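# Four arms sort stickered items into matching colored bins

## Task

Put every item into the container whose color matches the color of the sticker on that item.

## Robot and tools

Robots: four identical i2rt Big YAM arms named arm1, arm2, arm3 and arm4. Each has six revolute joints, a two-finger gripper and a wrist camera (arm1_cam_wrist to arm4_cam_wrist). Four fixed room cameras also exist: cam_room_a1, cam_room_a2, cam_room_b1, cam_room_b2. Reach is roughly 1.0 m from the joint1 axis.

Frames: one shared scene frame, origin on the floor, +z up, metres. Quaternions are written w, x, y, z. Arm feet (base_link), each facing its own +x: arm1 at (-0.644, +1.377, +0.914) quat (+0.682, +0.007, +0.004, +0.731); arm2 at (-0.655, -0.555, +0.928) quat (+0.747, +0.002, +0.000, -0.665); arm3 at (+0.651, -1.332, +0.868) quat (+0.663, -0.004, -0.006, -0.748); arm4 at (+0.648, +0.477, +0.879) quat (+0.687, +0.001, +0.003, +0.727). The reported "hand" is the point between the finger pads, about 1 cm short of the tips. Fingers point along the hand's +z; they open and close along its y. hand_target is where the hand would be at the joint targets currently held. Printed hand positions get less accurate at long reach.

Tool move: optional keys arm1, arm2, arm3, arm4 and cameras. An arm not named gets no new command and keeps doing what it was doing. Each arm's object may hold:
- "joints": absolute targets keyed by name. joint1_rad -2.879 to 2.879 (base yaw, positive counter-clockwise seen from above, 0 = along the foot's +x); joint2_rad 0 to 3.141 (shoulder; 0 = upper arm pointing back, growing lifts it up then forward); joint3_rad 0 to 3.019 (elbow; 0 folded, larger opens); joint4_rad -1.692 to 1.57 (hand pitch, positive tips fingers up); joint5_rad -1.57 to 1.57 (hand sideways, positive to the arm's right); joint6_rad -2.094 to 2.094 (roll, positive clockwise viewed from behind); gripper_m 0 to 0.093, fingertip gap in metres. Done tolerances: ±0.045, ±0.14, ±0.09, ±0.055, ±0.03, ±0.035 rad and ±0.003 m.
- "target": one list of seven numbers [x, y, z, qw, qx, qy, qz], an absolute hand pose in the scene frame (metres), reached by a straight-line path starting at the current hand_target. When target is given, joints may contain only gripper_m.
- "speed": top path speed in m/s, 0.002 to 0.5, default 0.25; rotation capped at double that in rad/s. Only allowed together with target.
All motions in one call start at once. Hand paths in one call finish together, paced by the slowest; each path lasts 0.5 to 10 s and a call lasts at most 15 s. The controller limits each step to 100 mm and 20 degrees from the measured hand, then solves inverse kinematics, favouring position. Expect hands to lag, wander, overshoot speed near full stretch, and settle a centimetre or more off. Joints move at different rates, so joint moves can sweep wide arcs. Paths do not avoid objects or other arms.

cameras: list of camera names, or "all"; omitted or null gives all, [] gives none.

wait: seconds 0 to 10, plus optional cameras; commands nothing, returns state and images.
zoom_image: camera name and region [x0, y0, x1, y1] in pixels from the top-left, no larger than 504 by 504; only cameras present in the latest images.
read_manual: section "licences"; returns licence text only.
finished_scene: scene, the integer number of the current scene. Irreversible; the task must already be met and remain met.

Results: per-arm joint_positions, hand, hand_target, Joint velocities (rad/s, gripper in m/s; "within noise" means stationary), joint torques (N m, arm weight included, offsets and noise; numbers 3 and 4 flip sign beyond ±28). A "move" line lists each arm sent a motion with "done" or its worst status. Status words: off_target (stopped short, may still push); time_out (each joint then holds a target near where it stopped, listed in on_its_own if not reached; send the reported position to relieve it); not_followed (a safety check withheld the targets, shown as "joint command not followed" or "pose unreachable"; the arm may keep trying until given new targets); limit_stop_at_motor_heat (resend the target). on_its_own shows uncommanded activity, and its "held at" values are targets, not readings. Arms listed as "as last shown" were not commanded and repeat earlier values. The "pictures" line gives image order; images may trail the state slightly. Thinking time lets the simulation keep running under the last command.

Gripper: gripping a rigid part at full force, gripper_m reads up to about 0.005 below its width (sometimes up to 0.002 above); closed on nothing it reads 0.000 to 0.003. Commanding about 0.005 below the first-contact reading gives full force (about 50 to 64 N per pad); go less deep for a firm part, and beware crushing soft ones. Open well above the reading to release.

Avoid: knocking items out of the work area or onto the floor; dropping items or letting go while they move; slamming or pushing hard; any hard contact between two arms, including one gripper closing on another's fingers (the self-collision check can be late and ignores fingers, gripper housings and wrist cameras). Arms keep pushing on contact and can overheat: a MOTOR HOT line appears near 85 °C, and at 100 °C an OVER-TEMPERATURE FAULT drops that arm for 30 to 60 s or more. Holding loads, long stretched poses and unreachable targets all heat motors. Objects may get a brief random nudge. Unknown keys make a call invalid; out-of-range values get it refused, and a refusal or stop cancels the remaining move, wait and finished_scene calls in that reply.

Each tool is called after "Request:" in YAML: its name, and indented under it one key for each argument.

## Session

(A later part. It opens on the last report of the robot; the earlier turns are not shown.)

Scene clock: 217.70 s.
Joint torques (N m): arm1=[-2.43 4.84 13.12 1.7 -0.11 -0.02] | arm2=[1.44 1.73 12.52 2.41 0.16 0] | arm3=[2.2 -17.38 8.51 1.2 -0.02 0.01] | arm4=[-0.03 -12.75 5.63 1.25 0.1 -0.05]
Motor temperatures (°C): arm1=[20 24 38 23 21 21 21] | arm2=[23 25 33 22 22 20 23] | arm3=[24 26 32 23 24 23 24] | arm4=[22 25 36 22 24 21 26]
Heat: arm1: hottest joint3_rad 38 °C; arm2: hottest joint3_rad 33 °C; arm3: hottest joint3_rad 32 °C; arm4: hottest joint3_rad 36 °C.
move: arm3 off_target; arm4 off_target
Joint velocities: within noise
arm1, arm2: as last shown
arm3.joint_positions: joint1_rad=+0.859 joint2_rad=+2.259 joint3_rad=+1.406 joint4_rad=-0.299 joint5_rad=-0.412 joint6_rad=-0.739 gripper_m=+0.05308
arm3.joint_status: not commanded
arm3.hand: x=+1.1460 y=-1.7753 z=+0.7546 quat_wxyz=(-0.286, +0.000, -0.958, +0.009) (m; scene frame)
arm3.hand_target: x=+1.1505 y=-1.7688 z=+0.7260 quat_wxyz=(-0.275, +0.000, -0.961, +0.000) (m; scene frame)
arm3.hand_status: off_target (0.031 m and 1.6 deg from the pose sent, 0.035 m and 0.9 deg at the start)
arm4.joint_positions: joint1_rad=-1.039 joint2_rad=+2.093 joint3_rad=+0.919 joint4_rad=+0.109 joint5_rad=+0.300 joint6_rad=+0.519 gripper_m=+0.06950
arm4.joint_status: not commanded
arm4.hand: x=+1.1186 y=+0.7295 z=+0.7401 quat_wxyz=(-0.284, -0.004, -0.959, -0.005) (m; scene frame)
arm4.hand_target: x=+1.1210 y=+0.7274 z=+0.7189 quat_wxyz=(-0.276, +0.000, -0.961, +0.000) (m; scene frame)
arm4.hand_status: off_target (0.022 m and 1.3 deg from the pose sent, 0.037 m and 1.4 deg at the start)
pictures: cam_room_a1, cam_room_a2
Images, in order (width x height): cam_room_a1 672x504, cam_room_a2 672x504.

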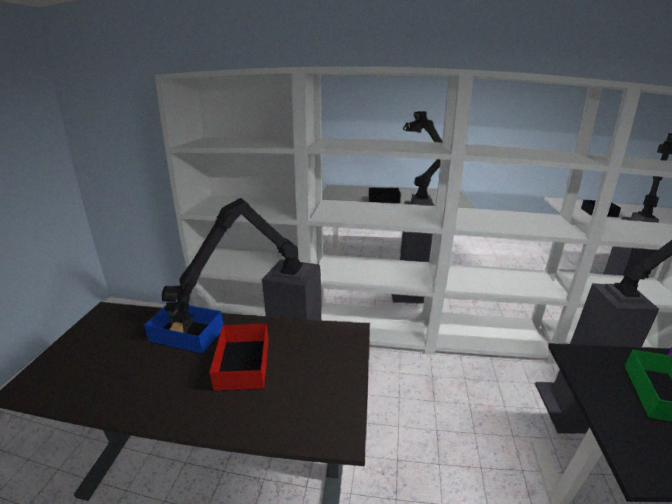

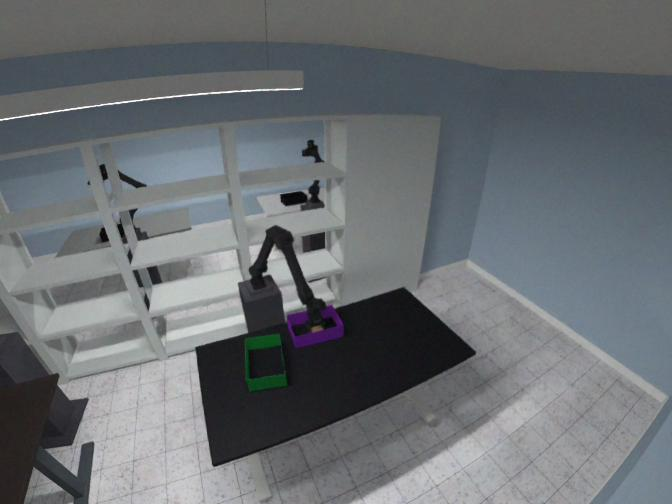

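Contact. Ease, release, retreat.

Request:
move:
  arm3: {"target":[1.147,-1.773,0.757,0.285,0,0.9585,0],"speed":0.05}
  arm4: {"target":[1.12,0.729,0.743,0.283,0,0.959,0],"speed":0.05}
  cameras: []

Request:
move:
  arm3: {"joints":{"gripper_m":0.075}}
  arm4: {"joints":{"gripper_m":0.086}}
  cameras: ["arm3_cam_wrist","arm4_cam_wrist"]

Request:
move:
  arm3: {"target":[1.075,-1.773,0.88,0.285,0,0.9585,0],"speed":0.15}
  arm4: {"target":[1.045,0.729,0.865,0.283,0,0.959,0],"speed":0.15}
  cameras: ["arm3_cam_wrist","arm4_cam_wrist"]

Request:
move:
  arm3: {"target":[1.0,-1.65,1.08,0.285,0,0.9585,0]}
  arm4: {"target":[0.99,0.66,1.08,0.283,0,0.959,0]}
  cameras: ["arm3_cam_wrist","arm4_cam_wrist","cam_room_a1","cam_room_a2"]

Scene clock: 228.40 s.
Joint torques (N m): arm1=[-2.84 4.89 13.29 1.77 -0.05 0.04] | arm2=[1.55 1.49 12.53 2.45 0.16 0.01] | arm3=[1.03 -22.95 7.15 -0.01 -0.4 -0.07] | arm4=[0.15 -18.55 4.23 0.18 0.4 -0.04]
Motor temperatures (°C): arm1=[20 24 38 23 21 21 21] | arm2=[23 25 33 22 22 20 23] | arm3=[24 26 31 23 24 23 24] | arm4=[22 25 34 22 24 21 26]
Heat: arm1: hottest joint3_rad 38 °C; arm2: hottest joint3_rad 33 °C; arm3: hottest joint3_rad 31 °C; arm4: hottest joint3_rad 34 °C.
move: arm3 done; arm4 done
Joint velocities: within noise
arm1.joint_positions: joint1_rad=-2.262 joint2_rad=+0.493 joint3_rad=+1.165 joint4_rad=-0.798 joint5_rad=-0.009 joint6_rad=+0.003 gripper_m=+0.09096
arm1.joint_status: not commanded
arm1.hand: x=-0.4202 y=+1.2231 z=+1.4863 quat_wxyz=(-0.625, -0.228, -0.720, +0.199) (m; scene frame)
arm1.hand_target: x=-0.4250 y=+1.2233 z=+1.5034 quat_wxyz=(-0.633, -0.227, -0.711, +0.207) (m; scene frame)
arm1.hand_status: not commanded
arm2.joint_positions: joint1_rad=+0.831 joint2_rad=+0.494 joint3_rad=+1.171 joint4_rad=-0.796 joint5_rad=+0.008 joint6_rad=+0.011 gripper_m=+0.08493
arm2.joint_status: not commanded
arm2.hand: x=-0.4438 y=-0.7120 z=+1.5079 quat_wxyz=(-0.632, -0.237, -0.710, +0.201) (m; scene frame)
arm2.hand_target: x=-0.4459 y=-0.7082 z=+1.5212 quat_wxyz=(-0.639, -0.231, -0.705, +0.204) (m; scene frame)
arm2.hand_status: not commanded
arm3.joint_positions: joint1_rad=+0.859 joint2_rad=+2.258 joint3_rad=+1.406 joint4_rad=-0.303 joint5_rad=-0.421 joint6_rad=-0.739 gripper_m=+0.05308
arm3.joint_status: not commanded
arm3.hand: x=+1.1464 y=-1.7737 z=+0.7554 quat_wxyz=(-0.288, +0.000, -0.958, +0.005) (m; scene frame)
arm3.hand_target: x=+1.1470 y=-1.7730 z=+0.7570 quat_wxyz=(-0.285, +0.000, -0.959, +0.000) (m; scene frame)
arm3.hand_status: done (0.002 m and 0.6 deg from the pose sent, 0.003 m and 1.0 deg at the start)
arm4.joint_positions: joint1_rad=-1.039 joint2_rad=+2.092 joint3_rad=+0.919 joint4_rad=+0.108 joint5_rad=+0.303 joint6_rad=+0.519 gripper_m=+0.06950
arm4.joint_status: not commanded
arm4.hand: x=+1.1188 y=+0.7291 z=+0.7405 quat_wxyz=(-0.285, -0.004, -0.959, -0.004) (m; scene frame)
arm4.hand_target: x=+1.1201 y=+0.7290 z=+0.7430 quat_wxyz=(-0.283, +0.000, -0.959, +0.000) (m; scene frame)
arm4.hand_status: done (0.003 m and 0.7 deg from the pose sent, 0.003 m and 0.8 deg at the start)
pictures: none
No camera images: "cameras" was empty.

Scene clock: 228.90 s.
Joint torques (N m): arm1=[-2.43 4.72 13.18 1.78 -0.08 -0.01] | arm2=[1.38 1.79 12.55 2.43 0.16 0] | arm3=[1.08 -22.71 7.08 0.46 -0.4 -0.05] | arm4=[0.67 -18.43 4.25 0.36 0.37 -0.05]
Motor temperatures (°C): arm1=[20 24 38 23 21 21 21] | arm2=[23 25 33 22 22 20 23] | arm3=[24 26 31 23 24 23 24] | arm4=[22 25 34 22 24 21 26]
Heat: arm1: hottest joint3_rad 38 °C; arm2: hottest joint3_rad 33 °C; arm3: hottest joint3_rad 31 °C; arm4: hottest joint3_rad 34 °C.
move: arm3 done; arm4 done
Joint velocities: within noise
arm1, arm2: as last shown
arm3.joint_positions: joint1_rad=+0.859 joint2_rad=+2.258 joint3_rad=+1.406 joint4_rad=-0.315 joint5_rad=-0.421 joint6_rad=-0.739 gripper_m=+0.07496
arm3.joint_status: all done
arm3.hand: x=+1.1447 y=-1.7718 z=+0.7543 quat_wxyz=(-0.284, -0.001, -0.959, +0.000) (m; scene frame)
arm3.hand_target: x=+1.1470 y=-1.7730 z=+0.7570 quat_wxyz=(-0.285, +0.000, -0.959, +0.000) (m; scene frame)
arm3.hand_status: not commanded
arm4.joint_positions: joint1_rad=-1.039 joint2_rad=+2.092 joint3_rad=+0.919 joint4_rad=+0.103 joint5_rad=+0.303 joint6_rad=+0.519 gripper_m=+0.08591
arm4.joint_status: all done
arm4.hand: x=+1.1180 y=+0.7286 z=+0.7400 quat_wxyz=(-0.283, -0.004, -0.959, -0.003) (m; scene frame)
arm4.hand_target: x=+1.1201 y=+0.7290 z=+0.7430 quat_wxyz=(-0.283, +0.000, -0.959, +0.000) (m; scene frame)
arm4.hand_status: not commanded
pictures: arm3_cam_wrist, arm4_cam_wrist
Images, in order (width x height): arm3_cam_wrist 672x504, arm4_cam_wrist 672x504.

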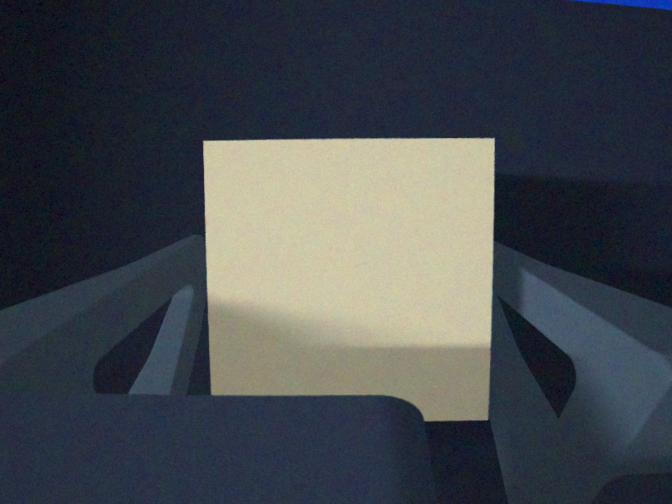

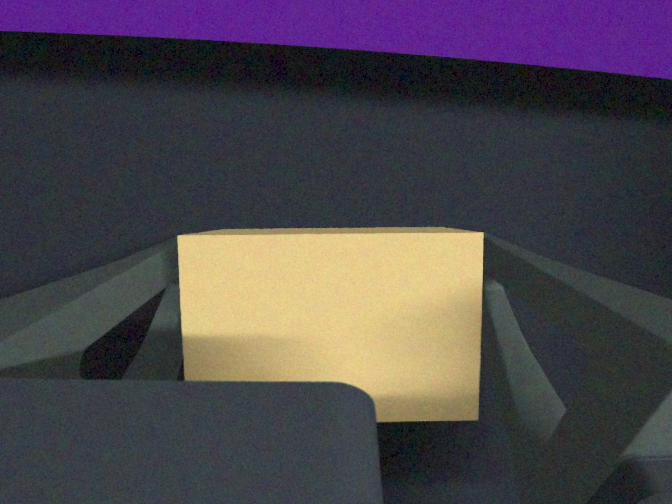

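Scene clock: 230.53 s.
Joint torques (N m): arm1=[-2.32 4.72 13.24 1.77 -0.05 -0.04] | arm2=[1.49 1.67 12.52 2.43 0.16 0.01] | arm3=[0.5 -20.89 6.89 0.38 -0.44 -0.11] | arm4=[0.79 -14.39 5.53 0.42 0.45 0.19]
Motor temperatures (°C): arm1=[20 24 38 23 21 21 21] | arm2=[23 25 33 22 22 20 23] | arm3=[24 26 31 23 24 23 24] | arm4=[22 25 34 22 24 21 26]
Heat: arm1: hottest joint3_rad 38 °C; arm2: hottest joint3_rad 33 °C; arm3: hottest joint3_rad 31 °C; arm4: hottest joint3_rad 34 °C.
move: arm3 done; arm4 done
Joint velocities: within noise
arm1, arm2: as last shown
arm3.joint_positions: joint1_rad=+0.773 joint2_rad=+1.962 joint3_rad=+1.294 joint4_rad=-0.533 joint5_rad=-0.458 joint6_rad=-0.832 gripper_m=+0.07497
arm3.joint_status: not commanded
arm3.hand: x=+1.0821 y=-1.7716 z=+0.8794 quat_wxyz=(-0.286, +0.002, -0.958, +0.001) (m; scene frame)
arm3.hand_target: x=+1.0751 y=-1.7729 z=+0.8800 quat_wxyz=(-0.285, +0.000, -0.959, +0.000) (m; scene frame)
arm3.hand_status: done (0.007 m and 0.4 deg from the pose sent, 0.144 m and 0.2 deg at the start)
arm4.joint_positions: joint1_rad=-0.939 joint2_rad=+1.673 joint3_rad=+0.759 joint4_rad=-0.179 joint5_rad=+0.351 joint6_rad=+0.595 gripper_m=+0.08591
arm4.joint_status: not commanded
arm4.hand: x=+1.0481 y=+0.7294 z=+0.8651 quat_wxyz=(-0.286, +0.004, -0.958, -0.002) (m; scene frame)
arm4.hand_target: x=+1.0450 y=+0.7290 z=+0.8651 quat_wxyz=(-0.283, +0.000, -0.959, +0.000) (m; scene frame)
arm4.hand_status: done (0.003 m and 0.6 deg from the pose sent, 0.145 m and 0.6 deg at the start)
pictures: arm3_cam_wrist, arm4_cam_wrist
Images, in order (width x height): arm3_cam_wrist 672x504, arm4_cam_wrist 672x504.

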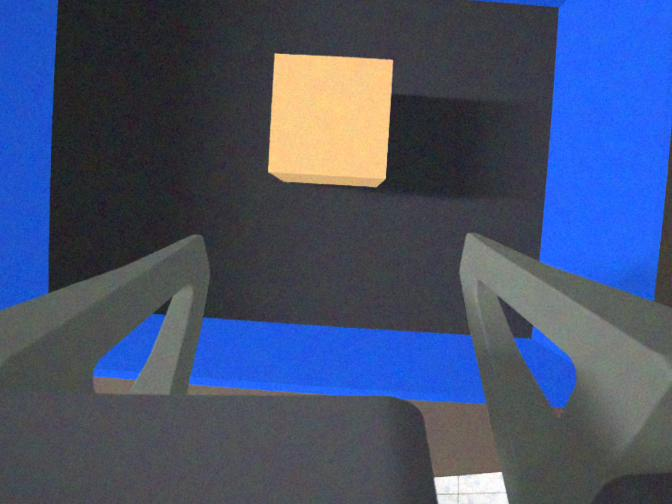

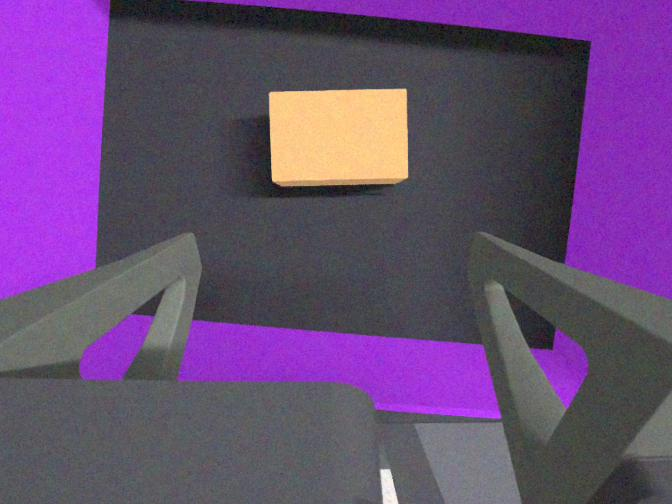

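Scene clock: 232.20 s.
Joint torques (N m): arm1=[-2.73 4.6 13.22 1.77 -0.03 -0.02] | arm2=[1.61 1.73 12.52 2.41 0.15 0.01] | arm3=[2.14 -11.28 8.99 0.4 -0.24 0.03] | arm4=[0.38 -6.77 11.73 0.29 0.2 -0.05]
Motor temperatures (°C): arm1=[20 24 38 23 21 21 21] | arm2=[23 25 33 22 22 20 23] | arm3=[24 26 31 23 24 23 24] | arm4=[22 25 34 22 24 21 26]
Heat: arm1: hottest joint3_rad 38 °C; arm2: hottest joint3_rad 33 °C; arm3: hottest joint3_rad 31 °C; arm4: hottest joint3_rad 34 °C.
move: arm3 done; arm4 off_target
Joint velocities: within noise
arm1, arm2: as last shown
arm3.joint_positions: joint1_rad=+0.776 joint2_rad=+1.365 joint3_rad=+1.128 joint4_rad=-0.938 joint5_rad=-0.452 joint6_rad=-0.818 gripper_m=+0.07497
arm3.joint_status: not commanded
arm3.hand: x=+0.9964 y=-1.6563 z=+1.0868 quat_wxyz=(-0.292, -0.001, -0.956, +0.010) (m; scene frame)
arm3.hand_target: x=+0.9999 y=-1.6500 z=+1.0800 quat_wxyz=(-0.285, +0.000, -0.959, +0.000) (m; scene frame)
arm3.hand_status: done (0.010 m and 1.5 deg from the pose sent, 0.249 m and 0.3 deg at the start)
arm4.joint_positions: joint1_rad=-0.985 joint2_rad=+1.062 joint3_rad=+0.808 joint4_rad=-0.855 joint5_rad=+0.332 joint6_rad=+0.568 gripper_m=+0.08591
arm4.joint_status: not commanded
arm4.hand: x=+0.9804 y=+0.6553 z=+1.0637 quat_wxyz=(-0.275, -0.002, -0.961, +0.006) (m; scene frame)
arm4.hand_target: x=+0.9896 y=+0.6597 z=+1.0800 quat_wxyz=(-0.283, +0.000, -0.959, +0.000) (m; scene frame)
arm4.hand_status: off_target (0.019 m and 1.2 deg from the pose sent, 0.233 m and 0.6 deg at the start)
pictures: arm3_cam_wrist, arm4_cam_wrist, cam_room_a1, cam_room_a2
Images, in order (width x height): arm3_cam_wrist 672x504, arm4_cam_wrist 672x504, cam_room_a1 672x504, cam_room_a2 672x504.

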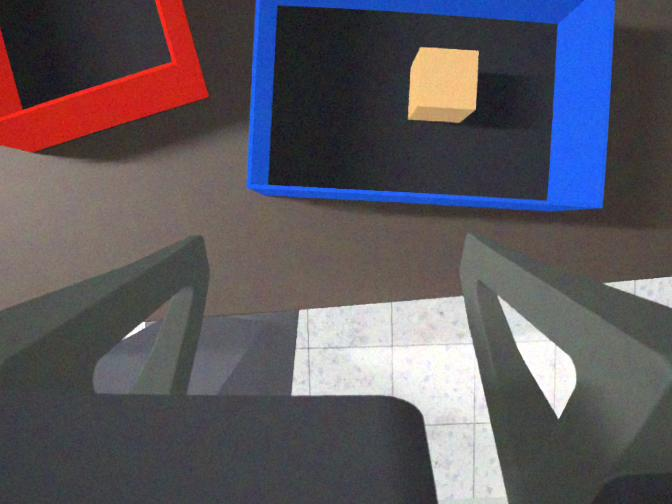

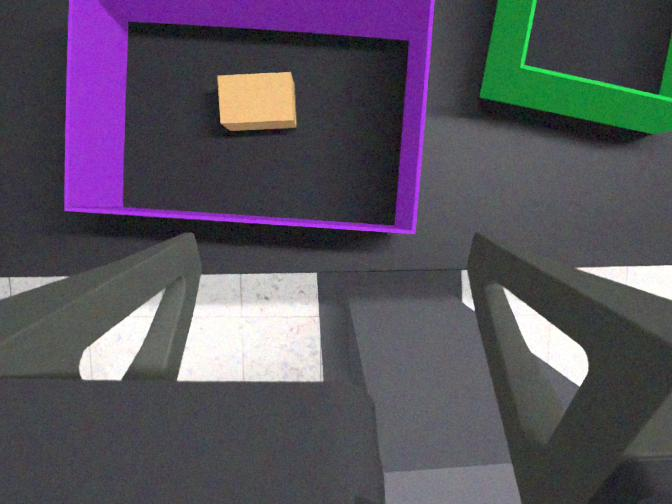

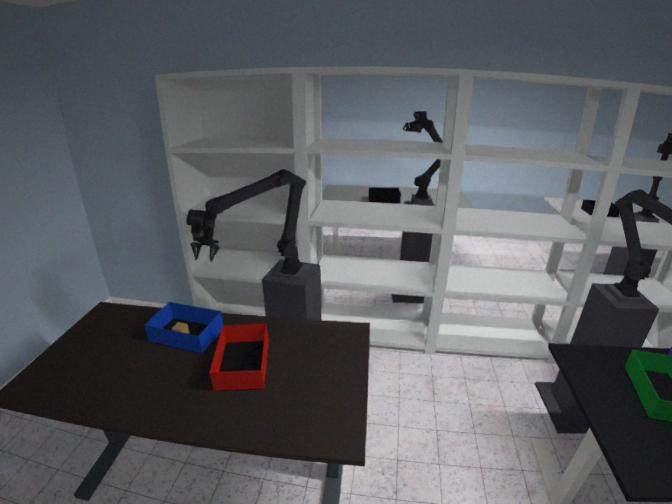

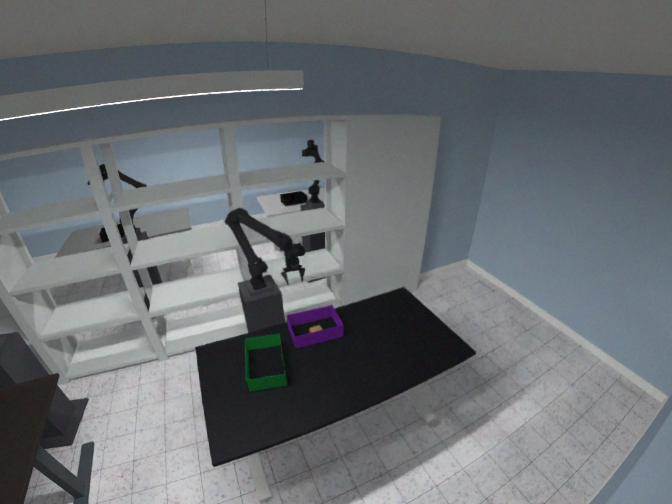

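Request:
finished_scene:
  scene: 3

The scene is finished: the task was done.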